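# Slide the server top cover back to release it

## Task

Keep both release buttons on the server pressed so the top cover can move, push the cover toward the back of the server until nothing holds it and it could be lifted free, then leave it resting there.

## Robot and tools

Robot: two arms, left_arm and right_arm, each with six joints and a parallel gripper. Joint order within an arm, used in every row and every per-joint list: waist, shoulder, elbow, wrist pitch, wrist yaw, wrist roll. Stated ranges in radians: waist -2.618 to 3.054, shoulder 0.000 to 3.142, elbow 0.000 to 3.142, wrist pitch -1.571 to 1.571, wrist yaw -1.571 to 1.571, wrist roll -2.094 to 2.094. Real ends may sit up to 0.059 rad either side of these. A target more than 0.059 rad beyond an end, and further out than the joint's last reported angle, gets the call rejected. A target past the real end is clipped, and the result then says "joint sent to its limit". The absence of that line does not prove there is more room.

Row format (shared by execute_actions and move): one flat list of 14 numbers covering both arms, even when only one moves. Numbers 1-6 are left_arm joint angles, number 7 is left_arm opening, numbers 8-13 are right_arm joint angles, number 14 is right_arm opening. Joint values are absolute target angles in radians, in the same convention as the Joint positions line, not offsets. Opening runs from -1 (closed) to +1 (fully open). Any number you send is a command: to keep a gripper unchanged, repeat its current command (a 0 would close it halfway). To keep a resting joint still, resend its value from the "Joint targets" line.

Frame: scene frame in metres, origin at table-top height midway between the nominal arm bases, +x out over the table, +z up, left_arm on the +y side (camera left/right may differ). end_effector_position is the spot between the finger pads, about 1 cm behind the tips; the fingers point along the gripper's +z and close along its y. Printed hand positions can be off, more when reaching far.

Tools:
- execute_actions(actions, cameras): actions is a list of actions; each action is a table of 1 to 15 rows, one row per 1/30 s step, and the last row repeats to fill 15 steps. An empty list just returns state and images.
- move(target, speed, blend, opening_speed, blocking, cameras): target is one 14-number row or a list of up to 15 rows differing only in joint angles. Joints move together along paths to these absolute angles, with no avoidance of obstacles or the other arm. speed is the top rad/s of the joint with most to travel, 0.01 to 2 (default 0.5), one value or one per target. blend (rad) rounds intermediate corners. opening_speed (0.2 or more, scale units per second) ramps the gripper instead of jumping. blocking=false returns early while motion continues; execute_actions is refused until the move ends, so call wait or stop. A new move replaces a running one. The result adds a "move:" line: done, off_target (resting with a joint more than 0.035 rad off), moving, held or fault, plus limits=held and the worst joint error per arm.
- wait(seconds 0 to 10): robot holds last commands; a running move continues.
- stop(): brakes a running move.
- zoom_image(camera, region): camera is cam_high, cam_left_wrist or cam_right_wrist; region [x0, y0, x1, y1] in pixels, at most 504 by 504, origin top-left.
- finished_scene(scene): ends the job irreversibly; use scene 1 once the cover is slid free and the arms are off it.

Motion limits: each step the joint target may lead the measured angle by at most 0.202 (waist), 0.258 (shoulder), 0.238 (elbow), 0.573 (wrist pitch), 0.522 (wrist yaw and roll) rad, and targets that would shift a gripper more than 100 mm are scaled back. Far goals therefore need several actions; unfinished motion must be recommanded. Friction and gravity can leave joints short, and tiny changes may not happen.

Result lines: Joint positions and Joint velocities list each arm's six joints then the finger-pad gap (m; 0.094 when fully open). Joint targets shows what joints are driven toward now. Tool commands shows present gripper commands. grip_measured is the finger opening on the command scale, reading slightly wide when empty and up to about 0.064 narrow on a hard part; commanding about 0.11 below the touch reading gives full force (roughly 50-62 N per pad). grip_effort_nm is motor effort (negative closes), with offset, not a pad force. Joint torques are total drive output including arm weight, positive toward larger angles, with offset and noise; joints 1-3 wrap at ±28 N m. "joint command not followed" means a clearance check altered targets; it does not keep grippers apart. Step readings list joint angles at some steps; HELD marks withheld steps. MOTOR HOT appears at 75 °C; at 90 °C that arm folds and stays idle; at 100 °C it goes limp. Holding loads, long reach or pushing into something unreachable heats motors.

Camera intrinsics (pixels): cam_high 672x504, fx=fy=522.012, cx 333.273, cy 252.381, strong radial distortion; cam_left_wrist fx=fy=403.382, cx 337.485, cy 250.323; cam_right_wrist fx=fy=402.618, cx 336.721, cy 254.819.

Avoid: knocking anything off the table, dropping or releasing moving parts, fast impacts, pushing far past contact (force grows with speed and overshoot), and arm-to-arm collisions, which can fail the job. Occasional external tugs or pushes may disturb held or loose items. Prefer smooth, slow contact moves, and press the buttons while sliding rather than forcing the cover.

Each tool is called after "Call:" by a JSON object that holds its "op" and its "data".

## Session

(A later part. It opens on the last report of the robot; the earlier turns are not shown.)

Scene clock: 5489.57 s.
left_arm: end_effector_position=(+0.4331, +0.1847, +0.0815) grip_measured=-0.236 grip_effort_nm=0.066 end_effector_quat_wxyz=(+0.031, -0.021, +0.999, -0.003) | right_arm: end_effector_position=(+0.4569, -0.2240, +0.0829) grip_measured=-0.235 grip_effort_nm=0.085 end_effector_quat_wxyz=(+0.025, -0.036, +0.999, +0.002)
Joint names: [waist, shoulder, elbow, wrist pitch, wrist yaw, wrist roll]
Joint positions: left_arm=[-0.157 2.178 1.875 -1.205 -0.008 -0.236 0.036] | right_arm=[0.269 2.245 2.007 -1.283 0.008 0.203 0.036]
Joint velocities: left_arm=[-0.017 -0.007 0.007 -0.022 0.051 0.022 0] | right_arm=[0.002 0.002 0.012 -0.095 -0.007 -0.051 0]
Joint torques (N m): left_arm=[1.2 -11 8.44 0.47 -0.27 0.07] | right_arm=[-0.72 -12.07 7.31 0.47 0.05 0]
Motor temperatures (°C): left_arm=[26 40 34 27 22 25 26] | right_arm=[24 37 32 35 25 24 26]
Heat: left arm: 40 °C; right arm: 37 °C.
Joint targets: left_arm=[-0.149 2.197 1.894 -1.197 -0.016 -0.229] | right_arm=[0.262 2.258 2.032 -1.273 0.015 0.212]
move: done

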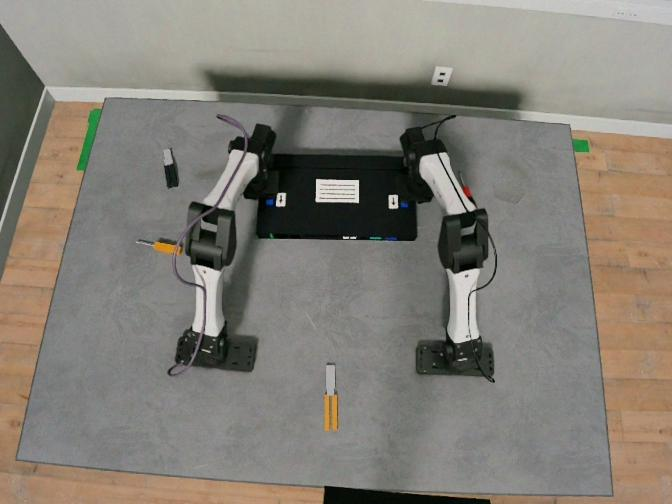

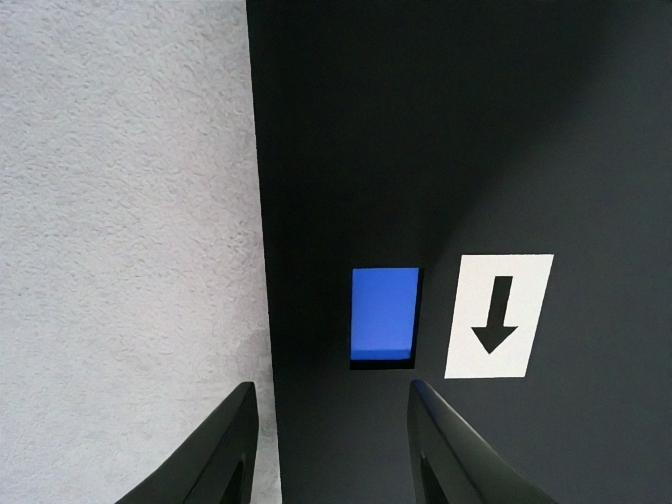

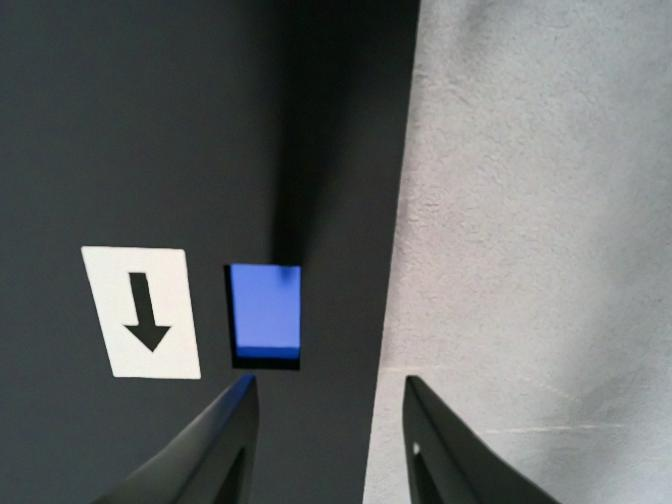

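Call:
{"op": "move", "data": {"target": [-0.1355, 2.2236, 1.823, -1.130, -0.016, -0.229, -0.234, 0.256, 2.275, 1.953, -1.203, 0.0145, 0.212, -0.234], "speed": 0.15, "cameras": ["cam_left_wrist", "cam_right_wrist"]}}

Scene clock: 5635.00 s.
left_arm: end_effector_position=(+0.4372, +0.1901, +0.0629) grip_measured=-0.236 grip_effort_nm=0.066 end_effector_quat_wxyz=(+0.032, -0.028, +0.999, -0.003) | right_arm: end_effector_position=(+0.4633, -0.2249, +0.0707) grip_measured=-0.235 grip_effort_nm=0.095 end_effector_quat_wxyz=(+0.035, -0.033, +0.999, +0.004)
Joint names: [waist, shoulder, elbow, wrist pitch, wrist yaw, wrist roll]
Joint positions: left_arm=[-0.143 2.197 1.831 -1.14 -0.008 -0.236 0.036] | right_arm=[0.264 2.251 1.968 -1.217 0.008 0.203 0.036]
Joint velocities: left_arm=[0.007 0.027 0.002 0.051 -0.095 -0.007 0.001] | right_arm=[0.007 -0.002 -0.032 -0.022 0.037 -0.022 0]
Joint torques (N m): left_arm=[1.22 -10.32 5.91 0.48 -0.28 0.08] | right_arm=[-0.76 -11.06 4.15 0.57 0.04 -0.02]
Motor temperatures (°C): left_arm=[26 50 39 26 22 25 26] | right_arm=[24 53 36 31 25 24 26]
Heat: left arm: 50 °C; right arm: 53 °C.
Joint targets: left_arm=[-0.136 2.224 1.823 -1.130 -0.016 -0.229] | right_arm=[0.256 2.275 1.953 -1.203 0.014 0.212]
move: done
Images, in order (width x height): cam_left_wrist 672x504, cam_right_wrist 672x504.

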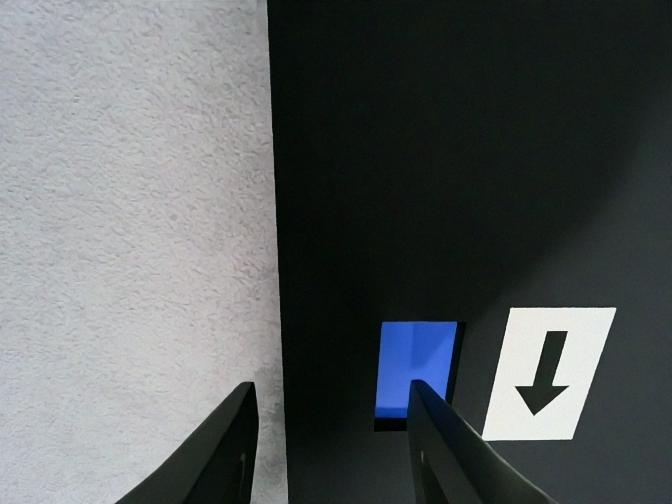

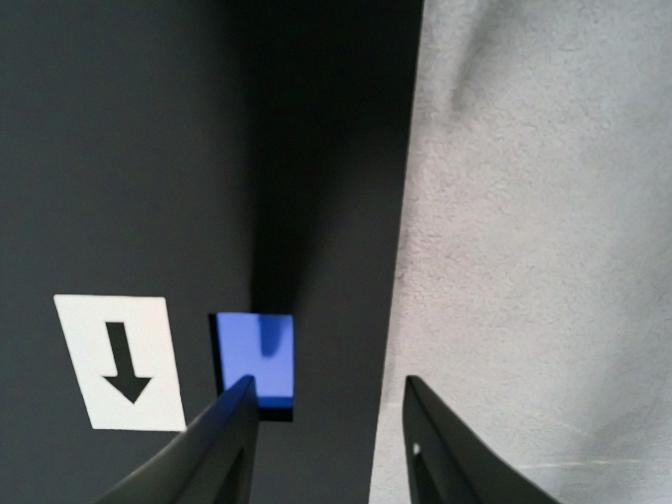

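Call:
{"op": "move", "data": {"target": [-0.1355, 2.351, 1.734, -1.138, -0.016, -0.229, -0.234, 0.253, 2.421, 1.881, -1.219, 0.0145, 0.212, -0.234], "speed": 0.15, "cameras": ["cam_left_wrist", "cam_right_wrist"]}}

Scene clock: 5680.33 s.
left_arm: end_effector_position=(+0.4301, +0.1895, +0.0471) grip_measured=-0.236 grip_effort_nm=0.061 end_effector_quat_wxyz=(+0.010, -0.030, +0.999, -0.010) | right_arm: end_effector_position=(+0.4574, -0.2250, +0.0517) grip_measured=-0.235 grip_effort_nm=0.085 end_effector_quat_wxyz=(+0.008, -0.030, +0.999, +0.010)
Joint names: [waist, shoulder, elbow, wrist pitch, wrist yaw, wrist roll]
Joint positions: left_arm=[-0.138 2.22 1.807 -1.135 0.016 -0.234 0.036] | right_arm=[0.258 2.288 1.955 -1.219 -0.015 0.204 0.036]
Joint velocities: left_arm=[-0.012 -0.002 0.012 -0.022 -0.037 0.081 0.001] | right_arm=[-0.007 -0.012 0.002 0.022 -0.037 0.037 -0.001]
Joint torques (N m): left_arm=[0.76 -0.58 -0.35 0.31 -0.51 0.07] | right_arm=[-0.43 -0.46 -0.87 0.35 0.25 -0.01]
Motor temperatures (°C): left_arm=[26 54 36 26 22 25 26] | right_arm=[24 52 33 31 25 24 26]
Heat: left arm: 54 °C; right arm: 52 °C.
Joint targets: left_arm=[-0.135 2.351 1.734 -1.138 -0.016 -0.229] | right_arm=[0.253 2.421 1.881 -1.219 0.015 0.212]
move: off_target (left_arm, right_arm); left_arm: the shoulder is farthest, 0.131 rad from its target; right_arm: the shoulder is farthest, 0.133 rad from its target
Images, in order (width x height): cam_left_wrist 672x504, cam_right_wrist 672x504.

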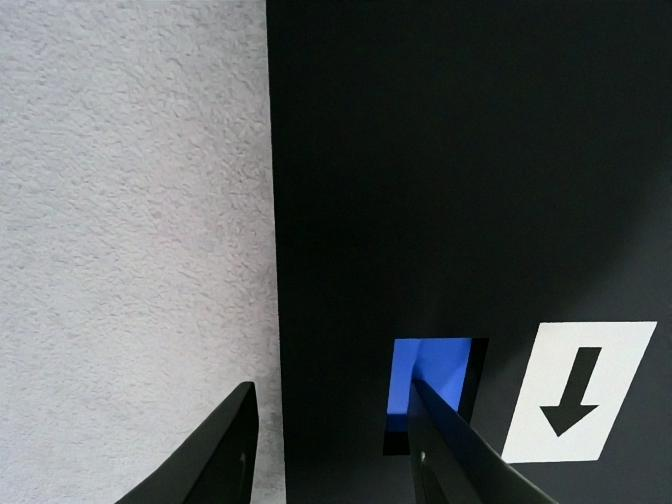

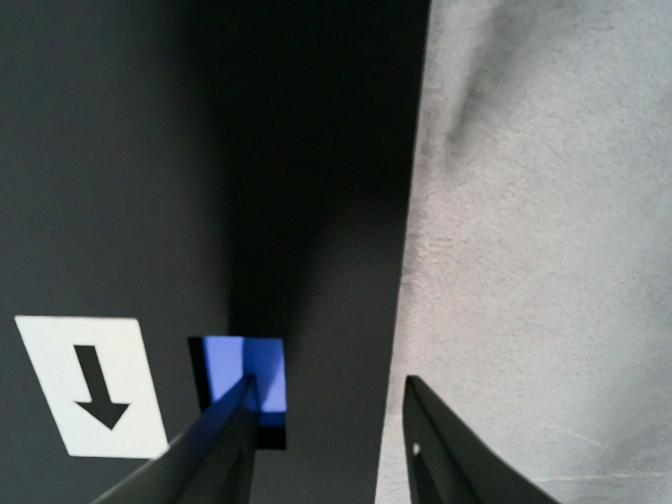

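Call:
{"op": "move", "data": {"target": [-0.1355, 2.351, 1.734, -1.138, -0.016, -0.229, -0.64, 0.253, 2.421, 1.881, -1.219, 0.0145, 0.212, -0.64], "speed": 0.15, "opening_speed": 0.3, "cameras": ["cam_left_wrist", "cam_right_wrist"]}}

Scene clock: 5689.30 s.
left_arm: end_effector_position=(+0.4302, +0.1890, +0.0470) grip_measured=-0.551 grip_effort_nm=-1.043 end_effector_quat_wxyz=(+0.008, -0.031, +0.999, -0.017) | right_arm: end_effector_position=(+0.4574, -0.2260, +0.0513) grip_measured=-0.541 grip_effort_nm=-0.994 end_effector_quat_wxyz=(+0.006, -0.026, +1.000, +0.012)
Joint names: [waist, shoulder, elbow, wrist pitch, wrist yaw, wrist roll]
Joint positions: left_arm=[-0.133 2.221 1.807 -1.134 0.03 -0.232 0.021] | right_arm=[0.253 2.289 1.955 -1.22 -0.022 0.207 0.022]
Joint velocities: left_arm=[0.022 -0.002 -0.012 0.066 -0.066 -0.037 0] | right_arm=[0.012 -0.002 0.002 -0.066 -0.051 -0.007 -0.001]
Joint torques (N m): left_arm=[0.27 -0.68 -0.38 0.3 -0.65 0.05] | right_arm=[-0.1 -0.7 -0.88 0.35 0.33 -0.07]
Motor temperatures (°C): left_arm=[26 50 35 26 22 25 26] | right_arm=[24 48 33 30 25 24 26]
Heat: left arm: 50 °C; right arm: 48 °C.
Joint targets: left_arm=[-0.136 2.351 1.734 -1.138 -0.016 -0.229] | right_arm=[0.253 2.421 1.881 -1.219 0.015 0.212]
move: off_target (left_arm, right_arm); left_arm: the shoulder is farthest, 0.130 rad from its target; right_arm: the shoulder is farthest, 0.132 rad from its target
Images, in order (width x height): cam_left_wrist 672x504, cam_right_wrist 672x504.

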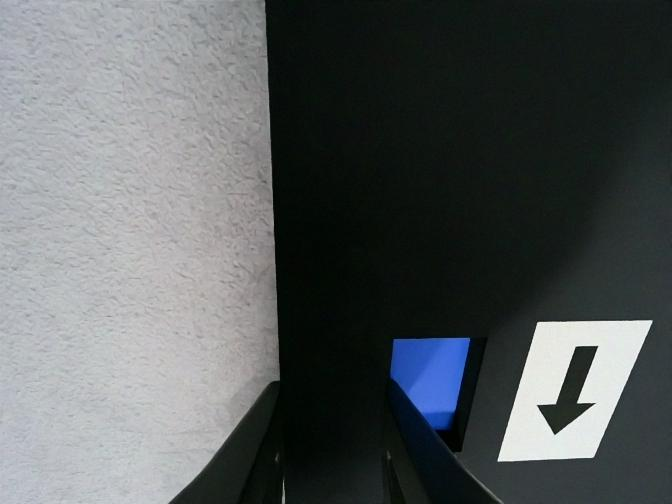

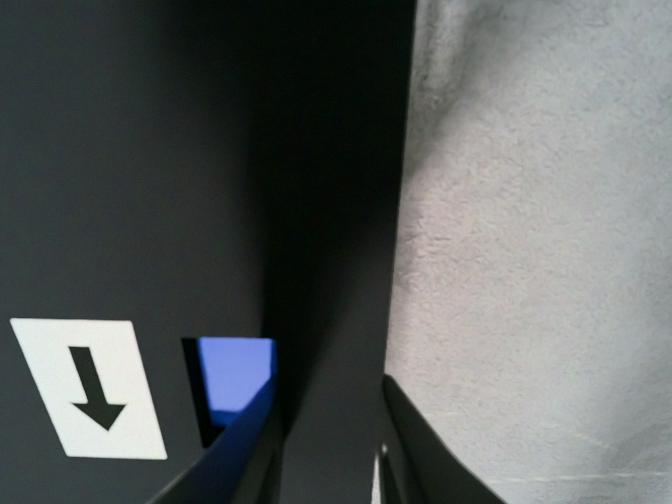

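Call:
{"op": "move", "data": {"target": [[-0.133, 2.231, 1.801, -1.138, 0.03, -0.232, -0.64, 0.253, 2.300, 1.949, -1.224, -0.022, 0.207, -0.64], [-0.139, 2.238, 1.778, -1.292, 0.049, -0.232, -0.64, 0.262, 2.306, 1.927, -1.377, -0.05, 0.207, -0.64]], "speed": 0.2}}

Scene clock: 5702.30 s.
left_arm: end_effector_position=(+0.4316, +0.1883, +0.0512) grip_measured=-0.552 grip_effort_nm=-1.048 end_effector_quat_wxyz=(+0.012, -0.032, +0.999, -0.021) | right_arm: end_effector_position=(+0.4580, -0.2249, +0.0571) grip_measured=-0.543 grip_effort_nm=-1.013 end_effector_quat_wxyz=(+0.011, -0.026, +0.999, +0.016)
Joint names: [waist, shoulder, elbow, wrist pitch, wrist yaw, wrist roll]
Joint positions: left_arm=[-0.132 2.215 1.815 -1.139 0.037 -0.232 0.021] | right_arm=[0.253 2.278 1.959 -1.223 -0.027 0.207 0.021]
Joint velocities: left_arm=[0.002 -0.012 0.012 -0.007 0.022 -0.022 0] | right_arm=[0.002 -0.002 -0.007 0.022 0.051 0.007 0]
Joint torques (N m): left_arm=[-0.29 -10.82 3.03 -1.22 -0.01 0.01] | right_arm=[0.69 -10.67 2.47 -1.44 -0.27 -0.09]
Motor temperatures (°C): left_arm=[26 47 34 26 22 25 26] | right_arm=[24 45 32 30 25 24 27]
Heat: left arm: 47 °C; right arm: 45 °C.
Joint targets: left_arm=[-0.139 2.238 1.778 -1.292 0.049 -0.232] | right_arm=[0.262 2.306 1.927 -1.377 -0.050 0.207]
move: off_target (left_arm, right_arm); left_arm: the wrist pitch is farthest, 0.153 rad from its target; right_arm: the wrist pitch is farthest, 0.154 rad from its target

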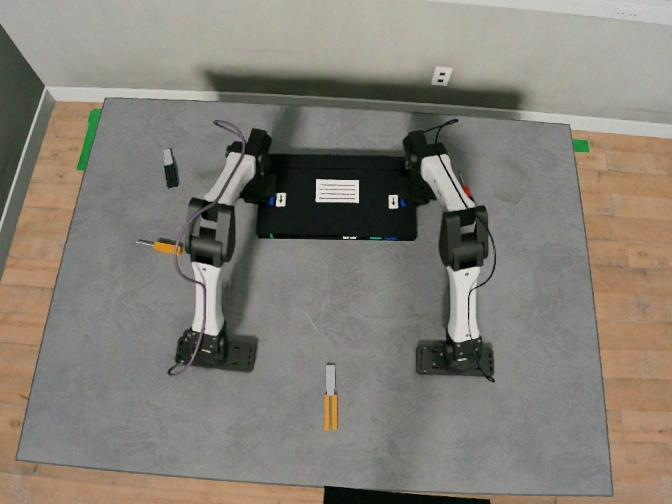

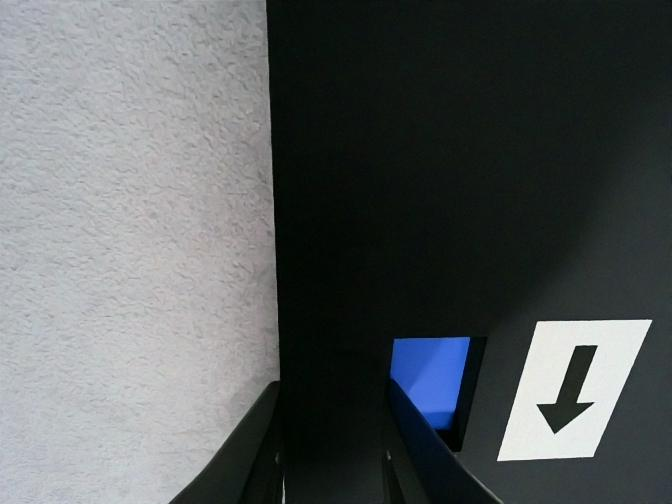

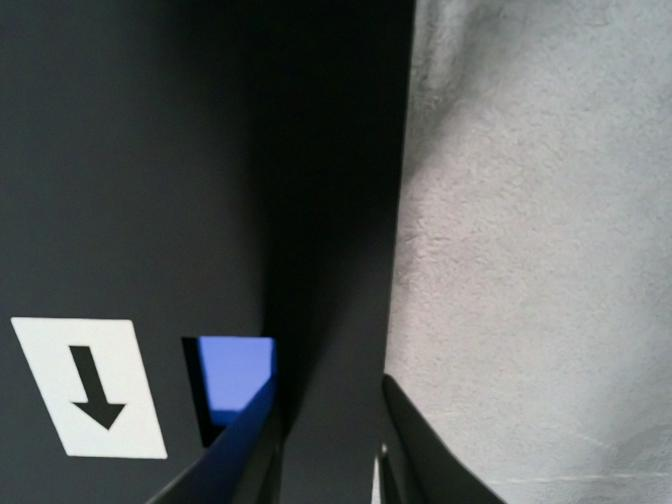

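Call:
{"op": "move", "data": {"target": [-0.143, 2.232, 1.770, -1.446, 0.067, -0.232, -0.64, 0.270, 2.294, 1.9165, -1.530, -0.077, 0.207, -0.64], "speed": 0.06}}

Scene clock: 5717.97 s.
left_arm: end_effector_position=(+0.4194, +0.1882, +0.0512) grip_measured=-0.553 grip_effort_nm=-1.048 end_effector_quat_wxyz=(-0.013, -0.032, +0.999, -0.022) | right_arm: end_effector_position=(+0.4461, -0.2253, +0.0571) grip_measured=-0.544 grip_effort_nm=-1.004 end_effector_quat_wxyz=(-0.014, -0.026, +0.999, +0.019)
Joint names: [waist, shoulder, elbow, wrist pitch, wrist yaw, wrist roll]
Joint positions: left_arm=[-0.132 2.215 1.815 -1.188 0.049 -0.232 0.021] | right_arm=[0.253 2.278 1.959 -1.27 -0.042 0.207 0.021]
Joint velocities: left_arm=[-0.017 0.012 -0.002 0.037 0.081 0.022 -0.001] | right_arm=[-0.012 -0.007 0.017 -0.007 0.022 0.051 0]
Joint torques (N m): left_arm=[-0.65 -11.3 2.15 -2.38 0.03 0.01] | right_arm=[1.4 -11.82 1.59 -2.8 -0.38 -0.11]
Motor temperatures (°C): left_arm=[26 50 34 27 22 25 27] | right_arm=[24 48 32 31 25 24 27]
Heat: left arm: 50 °C; right arm: 48 °C.
Joint targets: left_arm=[-0.143 2.232 1.770 -1.446 0.067 -0.232] | right_arm=[0.270 2.294 1.917 -1.530 -0.077 0.207]
move: off_target (left_arm, right_arm); left_arm: the wrist pitch is farthest, 0.258 rad from its target; right_arm: the wrist pitch is farthest, 0.260 rad from its target

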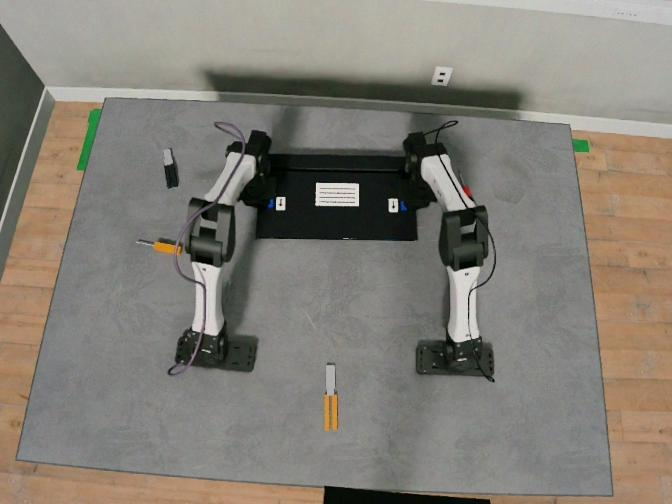

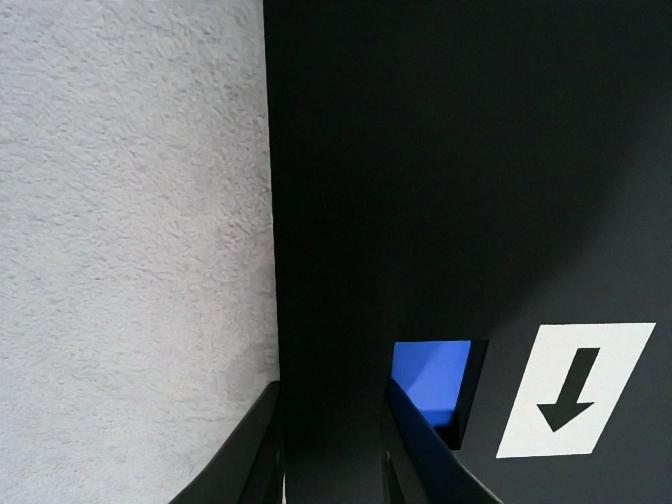

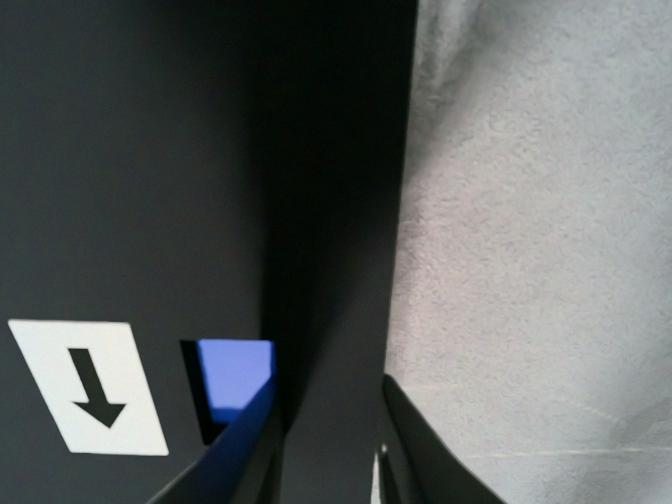

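Call:
{"op": "zoom_image", "data": {"camera": "cam_high", "region": [245, 140, 430, 250]}}

Scaled by 2.724 from the camera's 672x504 image, which has a finer 960x720 frame.

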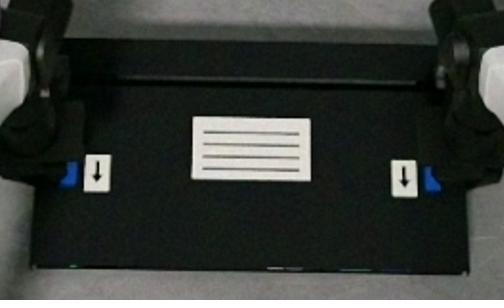

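Call:
{"op": "move", "data": {"target": [-0.151, 2.1815, 1.687, -1.462, 0.067, -0.232, -0.64, 0.2775, 2.2375, 1.8205, -1.537, -0.077, 0.207, -0.64], "speed": 0.08}}

Scene clock: 5748.83 s.
left_arm: end_effector_position=(+0.4186, +0.1883, +0.0508) grip_measured=-0.553 grip_effort_nm=-1.053 end_effector_quat_wxyz=(+0.003, -0.032, +0.999, -0.026) | right_arm: end_effector_position=(+0.4446, -0.2257, +0.0566) grip_measured=-0.544 grip_effort_nm=-1.004 end_effector_quat_wxyz=(+0.003, -0.026, +0.999, +0.022)
Joint names: [waist, shoulder, elbow, wrist pitch, wrist yaw, wrist roll]
Joint positions: left_arm=[-0.132 2.179 1.754 -1.131 0.049 -0.232 0.021] | right_arm=[0.253 2.234 1.884 -1.206 -0.042 0.207 0.021]
Joint velocities: left_arm=[-0.022 -0.022 -0.002 -0.081 -0.037 -0.095 0] | right_arm=[-0.007 -0.007 -0.007 -0.081 0.007 0.007 -0.001]
Joint torques (N m): left_arm=[-1.4 -12.36 0.18 -3.05 0.04 0.01] | right_arm=[2.19 -12.57 -0.01 -3.56 -0.41 -0.11]
Motor temperatures (°C): left_arm=[26 56 33 35 22 25 27] | right_arm=[24 52 31 36 25 24 28]
Heat: left arm: 56 °C; right arm: 52 °C.
Joint targets: left_arm=[-0.151 2.182 1.687 -1.461 0.067 -0.232] | right_arm=[0.278 2.238 1.820 -1.537 -0.077 0.207]
move: off_target (left_arm, right_arm); left_arm: the wrist pitch is farthest, 0.331 rad from its target; right_arm: the wrist pitch is farthest, 0.331 rad from its target

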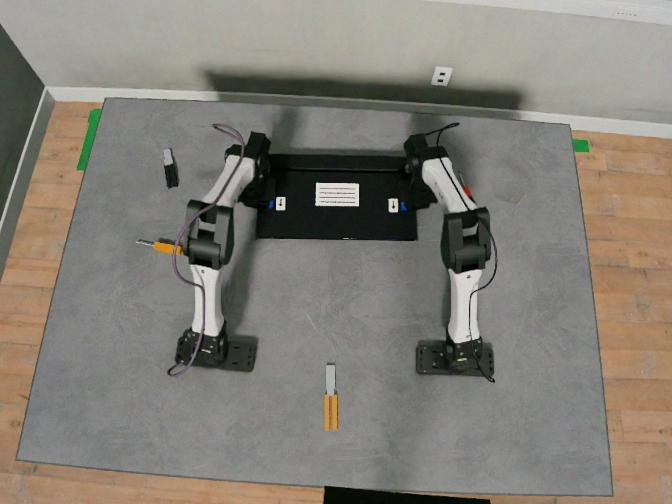

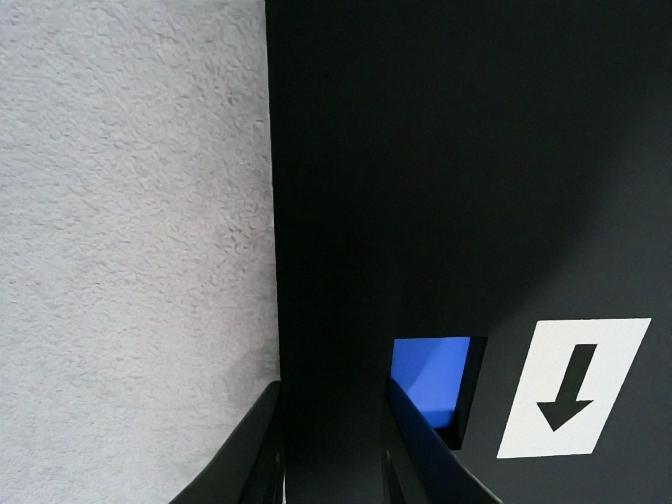

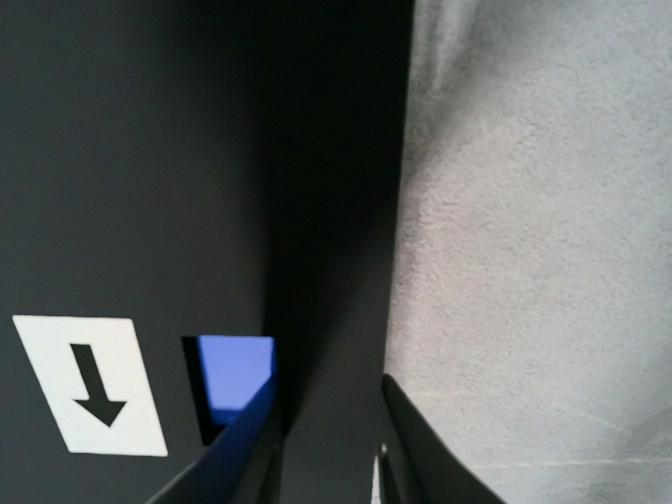

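Call:
{"op": "zoom_image", "data": {"camera": "cam_high", "region": [255, 145, 345, 215]}}

Call:
{"op": "zoom_image", "data": {"camera": "cam_high", "region": [335, 145, 425, 215]}}

Call:
{"op": "zoom_image", "data": {"camera": "cam_high", "region": [250, 205, 425, 250]}}

Scaled by 5.600 from the camera's 672x504 image, which has a finer 960x720 frame.

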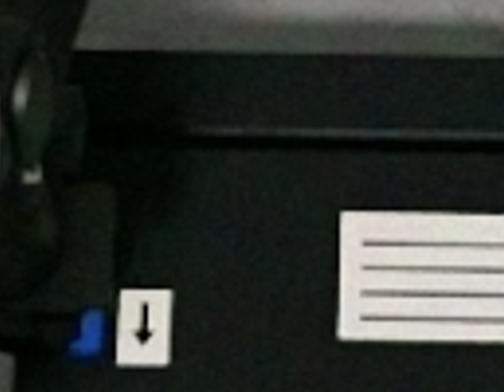

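Scaled by 5.600 from the camera's 672x504 image, which has a finer 960x720 frame.

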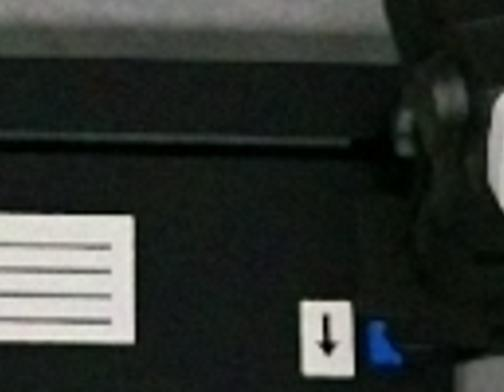

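Scaled by 2.880 from the camera's 672x504 image, which has a finer 960x720 frame.

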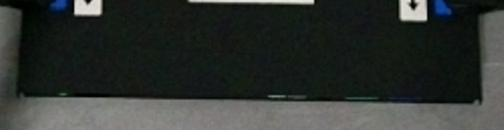

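Call:
{"op": "move", "data": {"target": [-0.143, 2.1615, 1.728, -1.440, 0.067, -0.232, -0.64, 0.270, 2.2145, 1.861, -1.515, -0.077, 0.207, -0.64], "speed": 0.08, "cameras": ["cam_high"]}}

Scene clock: 5824.77 s.
left_arm: end_effector_position=(+0.4192, +0.1882, +0.0518) grip_measured=-0.554 grip_effort_nm=-1.048 end_effector_quat_wxyz=(+0.004, -0.032, +0.999, -0.026) | right_arm: end_effector_position=(+0.4457, -0.2254, +0.0581) grip_measured=-0.544 grip_effort_nm=-1.004 end_effector_quat_wxyz=(+0.005, -0.026, +0.999, +0.023)
Joint names: [waist, shoulder, elbow, wrist pitch, wrist yaw, wrist roll]
Joint positions: left_arm=[-0.132 2.178 1.757 -1.131 0.049 -0.232 0.021] | right_arm=[0.253 2.232 1.886 -1.204 -0.042 0.207 0.021]
Joint velocities: left_arm=[-0.007 -0.017 -0.022 -0.051 0.007 0.051 0.001] | right_arm=[-0.002 0.002 -0.012 0.022 0.037 0.066 0.001]
Joint torques (N m): left_arm=[-0.62 -14.22 3.78 -2.83 0.04 0.02] | right_arm=[1.47 -14.78 3.11 -3.29 -0.41 -0.09]
Motor temperatures (°C): left_arm=[26 59 31 47 22 25 28] | right_arm=[25 57 29 45 25 24 28]
Heat: left arm: 59 °C; right arm: 57 °C.
Joint targets: left_arm=[-0.143 2.161 1.728 -1.440 0.067 -0.232] | right_arm=[0.270 2.214 1.861 -1.515 -0.077 0.207]
move: off_target (left_arm, right_arm); left_arm: the wrist pitch is farthest, 0.309 rad from its target; right_arm: the wrist pitch is farthest, 0.311 rad from its target
Images, in order (width x height): cam_high 672x504.

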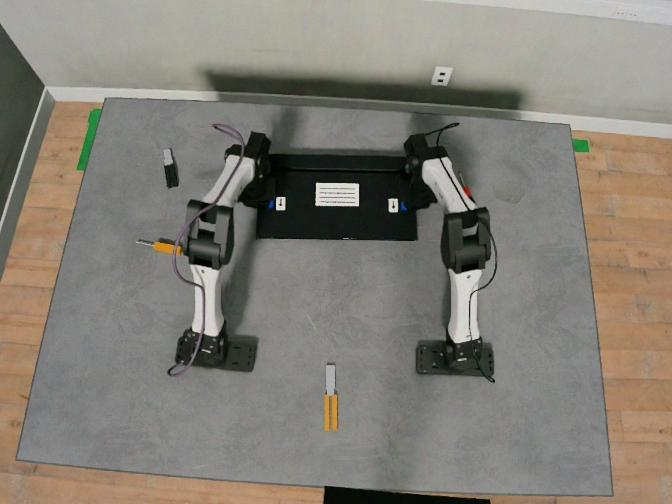

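Call:
{"op": "move", "data": {"target": [[-0.132, 2.168, 1.763, -1.131, 0.049, -0.232, -0.64, 0.253, 2.222, 1.892, -1.204, -0.042, 0.207, -0.64], [-0.132, 2.136, 1.7825, -1.121, 0.049, -0.232, -0.64, 0.253, 2.189, 1.9116, -1.193, -0.042, 0.207, -0.64]], "speed": [0.3, 0.06]}}

Scene clock: 5842.17 s.
left_arm: end_effector_position=(+0.4225, +0.1878, +0.0525) grip_measured=-0.554 grip_effort_nm=-1.048 end_effector_quat_wxyz=(+0.011, -0.031, +0.999, -0.027) | right_arm: end_effector_position=(+0.4501, -0.2248, +0.0593) grip_measured=-0.544 grip_effort_nm=-1.013 end_effector_quat_wxyz=(+0.015, -0.026, +0.999, +0.024)
Joint names: [waist, shoulder, elbow, wrist pitch, wrist yaw, wrist roll]
Joint positions: left_arm=[-0.132 2.178 1.76 -1.121 0.049 -0.232 0.021] | right_arm=[0.253 2.229 1.886 -1.187 -0.039 0.207 0.021]
Joint velocities: left_arm=[-0.017 -0.002 -0.012 0.022 0.022 -0.051 0] | right_arm=[0.017 0.002 -0.002 -0.066 -0.037 -0.051 -0.001]
Joint torques (N m): left_arm=[0.49 -16.64 8.62 0.33 -0.13 0.02] | right_arm=[0.1 -16.92 7.21 0.28 -0.1 -0.11]
Motor temperatures (°C): left_arm=[26 59 31 45 22 25 28] | right_arm=[25 59 30 45 25 24 29]
Heat: left arm: 59 °C; right arm: 59 °C.
Joint targets: left_arm=[-0.132 2.136 1.782 -1.121 0.049 -0.232] | right_arm=[0.253 2.189 1.912 -1.193 -0.042 0.207]
move: off_target (left_arm, right_arm); left_arm: the shoulder is farthest, 0.042 rad from its target; right_arm: the shoulder is farthest, 0.040 rad from its target

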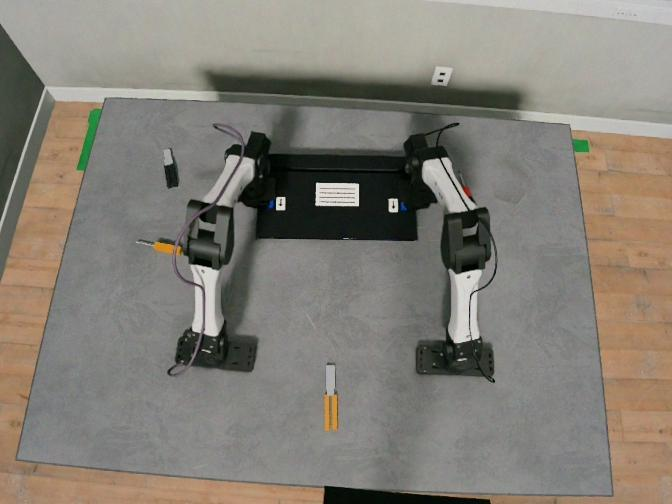

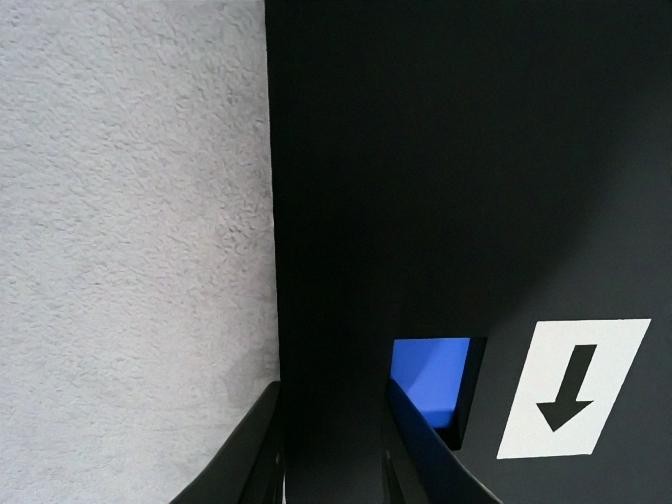

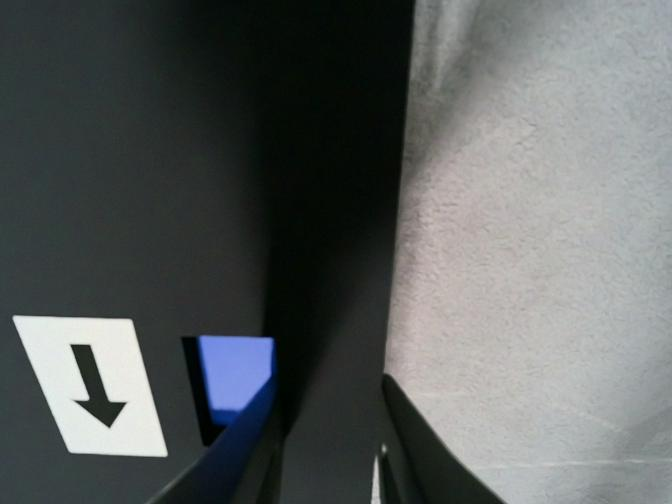

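Call:
{"op": "move", "data": {"target": [-0.132, 2.095, 1.811, -1.101, 0.049, -0.232, -0.64, 0.253, 2.143, 1.937, -1.167, -0.042, 0.207, -0.64], "speed": 0.06}}

Scene clock: 5848.13 s.
left_arm: end_effector_position=(+0.4274, +0.1877, +0.0607) grip_measured=-0.554 grip_effort_nm=-1.048 end_effector_quat_wxyz=(+0.023, -0.031, +0.999, -0.027) | right_arm: end_effector_position=(+0.4548, -0.2247, +0.0689) grip_measured=-0.544 grip_effort_nm=-1.009 end_effector_quat_wxyz=(+0.031, -0.026, +0.999, +0.024)
Joint names: [waist, shoulder, elbow, wrist pitch, wrist yaw, wrist roll]
Joint positions: left_arm=[-0.132 2.167 1.774 -1.121 0.044 -0.232 0.021] | right_arm=[0.253 2.212 1.895 -1.182 -0.033 0.207 0.021]
Joint velocities: left_arm=[-0.012 0.017 -0.007 -0.022 0.081 0.007 0] | right_arm=[0.007 0.007 -0.007 0.037 0.007 0.022 0]
Joint torques (N m): left_arm=[0.51 -19.37 10.03 0.58 -0.11 0.02] | right_arm=[-0.09 -19.64 8.69 0.56 -0.13 -0.13]
Motor temperatures (°C): left_arm=[26 61 32 42 22 25 28] | right_arm=[25 61 31 43 25 24 29]
Heat: left arm: 61 °C; right arm: 61 °C.
Joint targets: left_arm=[-0.132 2.095 1.811 -1.101 0.049 -0.232] | right_arm=[0.253 2.143 1.937 -1.167 -0.042 0.207]
move: off_target (left_arm, right_arm); left_arm: the shoulder is farthest, 0.072 rad from its target; right_arm: the shoulder is farthest, 0.069 rad from its target

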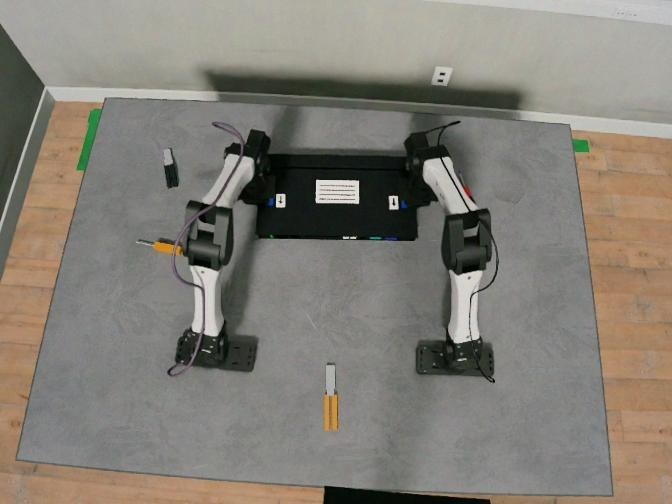

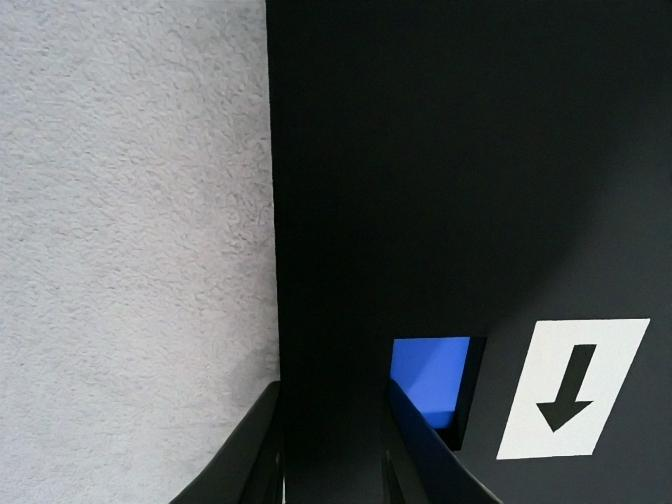

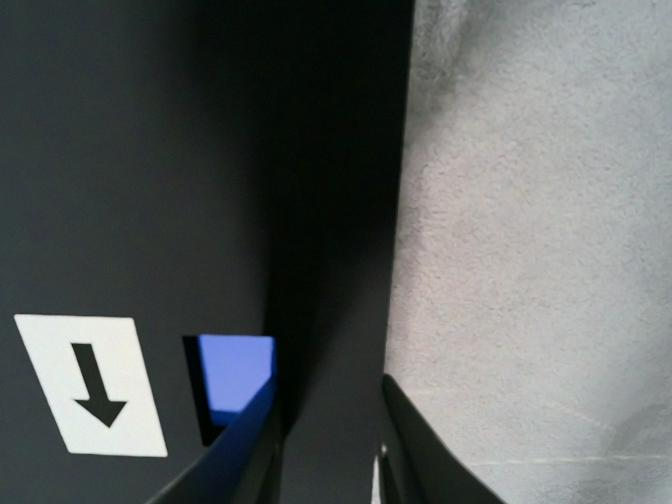

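Call:
{"op": "zoom_image", "data": {"camera": "cam_high", "region": [255, 145, 345, 215]}}

Call:
{"op": "zoom_image", "data": {"camera": "cam_high", "region": [250, 205, 425, 250]}}

Scaled by 5.600 from the camera's 672x504 image, which has a finer 960x720 frame.

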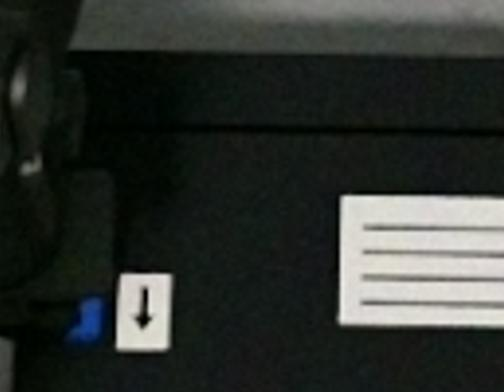

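Scaled by 2.880 from the camera's 672x504 image, which has a finer 960x720 frame.

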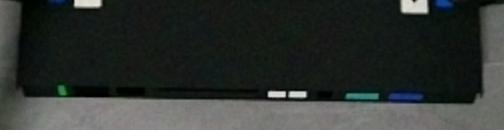

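Call:
{"op": "move", "data": {"target": [-0.139, 2.049, 1.7345, -1.070, 0.049, -0.232, -0.64, 0.2595, 2.092, 1.849, -1.130, -0.042, 0.207, -0.64], "speed": 0.08, "cameras": ["cam_high"]}}

Call:
{"op": "zoom_image", "data": {"camera": "cam_high", "region": [245, 145, 430, 250]}}

Scene clock: 5917.23 s.
left_arm: end_effector_position=(+0.4261, +0.1883, +0.0687) grip_measured=-0.554 grip_effort_nm=-1.053 end_effector_quat_wxyz=(+0.041, -0.031, +0.998, -0.030) | right_arm: end_effector_position=(+0.4540, -0.2254, +0.0788) grip_measured=-0.544 grip_effort_nm=-1.004 end_effector_quat_wxyz=(+0.050, -0.027, +0.998, +0.027)
Joint names: [waist, shoulder, elbow, wrist pitch, wrist yaw, wrist roll]
Joint positions: left_arm=[-0.132 2.122 1.732 -1.089 0.042 -0.232 0.021] | right_arm=[0.253 2.164 1.853 -1.151 -0.03 0.207 0.021]
Joint velocities: left_arm=[0.002 0.002 -0.022 -0.007 0.051 -0.081 0] | right_arm=[-0.002 -0.012 -0.007 0.022 -0.037 -0.007 0]
Joint torques (N m): left_arm=[-0.2 -19.1 6.91 0.64 -0.08 0.01] | right_arm=[0.55 -19.64 4.93 0.74 -0.17 -0.1]
Motor temperatures (°C): left_arm=[26 89 41 35 22 25 29] | right_arm=[24 86 35 38 25 24 29]
Heat: left arm: 89 °C; right arm: 86 °C. Fold the left arm in close to its base, or ease its load, before you think long. Fold the right arm in close to its base, or ease its load, before you think long.
Joint targets: left_arm=[-0.139 2.049 1.735 -1.070 0.049 -0.232] | right_arm=[0.260 2.092 1.849 -1.130 -0.042 0.207]
MOTOR HOT: the shoulder of the left arm reports 89 °C; the controller's stop level is 90 °C. To cool a motor, set the load down, stop pushing, or move to a pose that needs little force.
MOTOR HOT: the shoulder of the right arm reports 86 °C; the controller's stop level is 90 °C. To cool a motor, set the load down, stop pushing, or move to a pose that needs little force.
move: off_target (left_arm, right_arm); left_arm: the shoulder is farthest, 0.073 rad from its target; right_arm: the shoulder is farthest, 0.072 rad from its target
Images, in order (width x height): cam_high 672x504.

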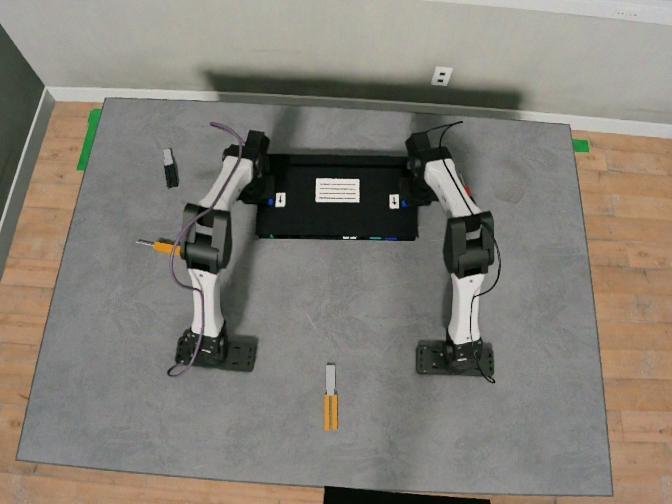

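Scaled by 2.724 from the camera's 672x504 image, which has a finer 960x720 frame.

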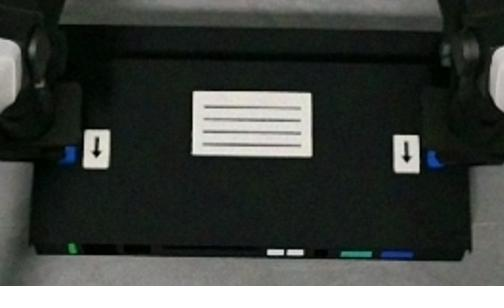

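Call:
{"op": "move", "data": {"target": [-0.136, 2.190, 1.740, -1.233, 0.049, -0.232, -0.64, 0.259, 2.243, 1.870, -1.306, -0.042, 0.207, -0.64], "speed": 0.15, "cameras": ["cam_high"]}}

Scene clock: 5926.67 s.
left_arm: end_effector_position=(+0.4039, +0.1894, +0.0549) grip_measured=-0.554 grip_effort_nm=-1.048 end_effector_quat_wxyz=(-0.016, -0.032, +0.999, -0.024) | right_arm: end_effector_position=(+0.4324, -0.2281, +0.0609) grip_measured=-0.544 grip_effort_nm=-1.009 end_effector_quat_wxyz=(-0.012, -0.026, +0.999, +0.021)
Joint names: [waist, shoulder, elbow, wrist pitch, wrist yaw, wrist roll]
Joint positions: left_arm=[-0.134 2.155 1.732 -1.171 0.053 -0.233 0.021] | right_arm=[0.253 2.208 1.859 -1.235 -0.047 0.207 0.021]
Joint velocities: left_arm=[-0.002 0.007 -0.017 -0.022 0.022 -0.066 0] | right_arm=[0.002 -0.007 -0.012 0.037 -0.051 -0.037 0]
Joint torques (N m): left_arm=[0.21 -8.98 7.09 -0.41 -0.18 0.01] | right_arm=[0.49 -9.35 5.91 -0.59 -0.01 -0.11]
Motor temperatures (°C): left_arm=[26 87 40 35 22 25 29] | right_arm=[24 82 36 38 25 24 29]
Heat: left arm: 87 °C; right arm: 82 °C. Fold the left arm in close to its base, or ease its load, before you think long. Fold the right arm in close to its base, or ease its load, before you think long.
Joint targets: left_arm=[-0.136 2.190 1.740 -1.233 0.049 -0.232] | right_arm=[0.259 2.243 1.870 -1.306 -0.042 0.207]
MOTOR HOT: still on. The shoulder of the left arm reports 87 °C.
MOTOR HOT: still on. The shoulder of the right arm reports 82 °C.
move: off_target (left_arm, right_arm); left_arm: the wrist pitch is farthest, 0.062 rad from its target; right_arm: the wrist pitch is farthest, 0.071 rad from its target
Images, in order (width x height): cam_high 672x504.

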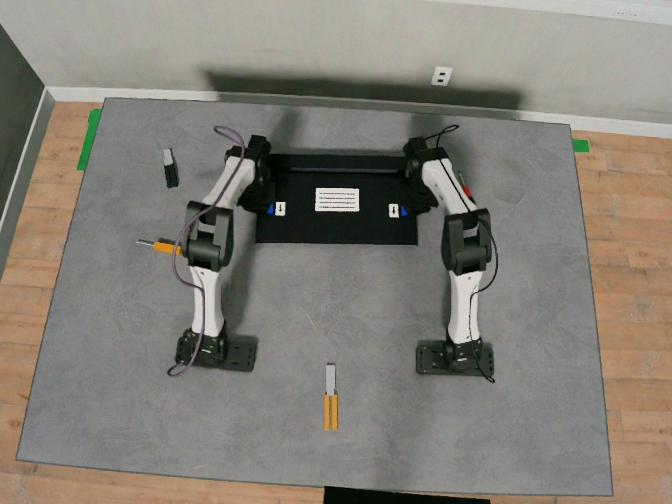

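Call:
{"op": "execute_actions", "data": {"actions": []}}

Call:
{"op": "zoom_image", "data": {"camera": "cam_high", "region": [245, 145, 430, 250]}}

Scene clock: 5990.33 s.
left_arm: end_effector_position=(+0.4039, +0.1894, +0.0549) grip_measured=-0.554 grip_effort_nm=-1.053 end_effector_quat_wxyz=(-0.016, -0.032, +0.999, -0.024) | right_arm: end_effector_position=(+0.4325, -0.2281, +0.0610) grip_measured=-0.544 grip_effort_nm=-1.009 end_effector_quat_wxyz=(-0.012, -0.026, +0.999, +0.021)
Joint names: [waist, shoulder, elbow, wrist pitch, wrist yaw, wrist roll]
Joint positions: left_arm=[-0.134 2.155 1.732 -1.171 0.053 -0.233 0.021] | right_arm=[0.253 2.208 1.859 -1.235 -0.047 0.207 0.021]
Joint velocities: left_arm=[0.007 0.012 0.012 -0.066 0.037 -0.022 0] | right_arm=[-0.012 -0.007 -0.032 0.022 -0.022 -0.095 0.001]
Joint torques (N m): left_arm=[0.25 -8.99 7.12 -0.42 -0.17 0.02] | right_arm=[0.4 -9.43 6 -0.58 0 -0.11]
Motor temperatures (°C): left_arm=[26 63 38 31 22 25 29] | right_arm=[24 59 34 36 25 24 29]
Heat: left arm: 63 °C; right arm: 59 °C.
Joint targets: left_arm=[-0.136 2.190 1.740 -1.233 0.049 -0.232] | right_arm=[0.259 2.243 1.870 -1.306 -0.042 0.207]
Tool commands: left_gripper/opening=-0.64 right_gripper/opening=-0.64
MOTOR HOT: cleared for the motors of the left arm.
MOTOR HOT: cleared for the motors of the right arm.

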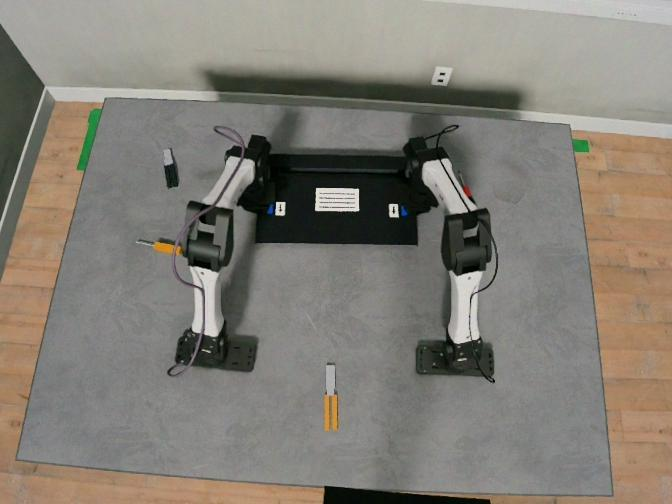

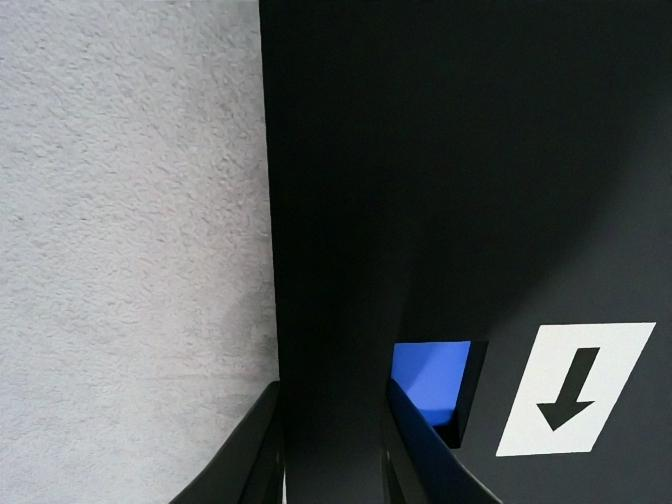

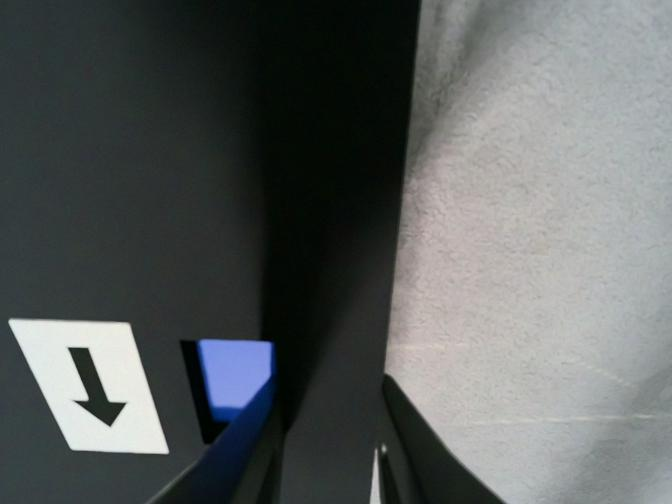

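Scaled by 2.724 from the camera's 672x504 image, which has a finer 960x720 frame.

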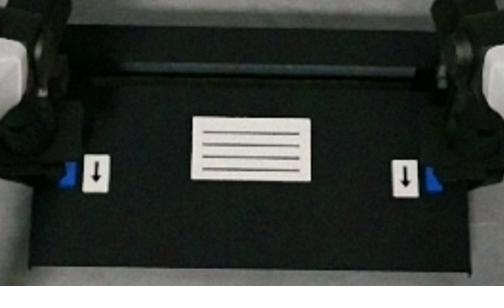

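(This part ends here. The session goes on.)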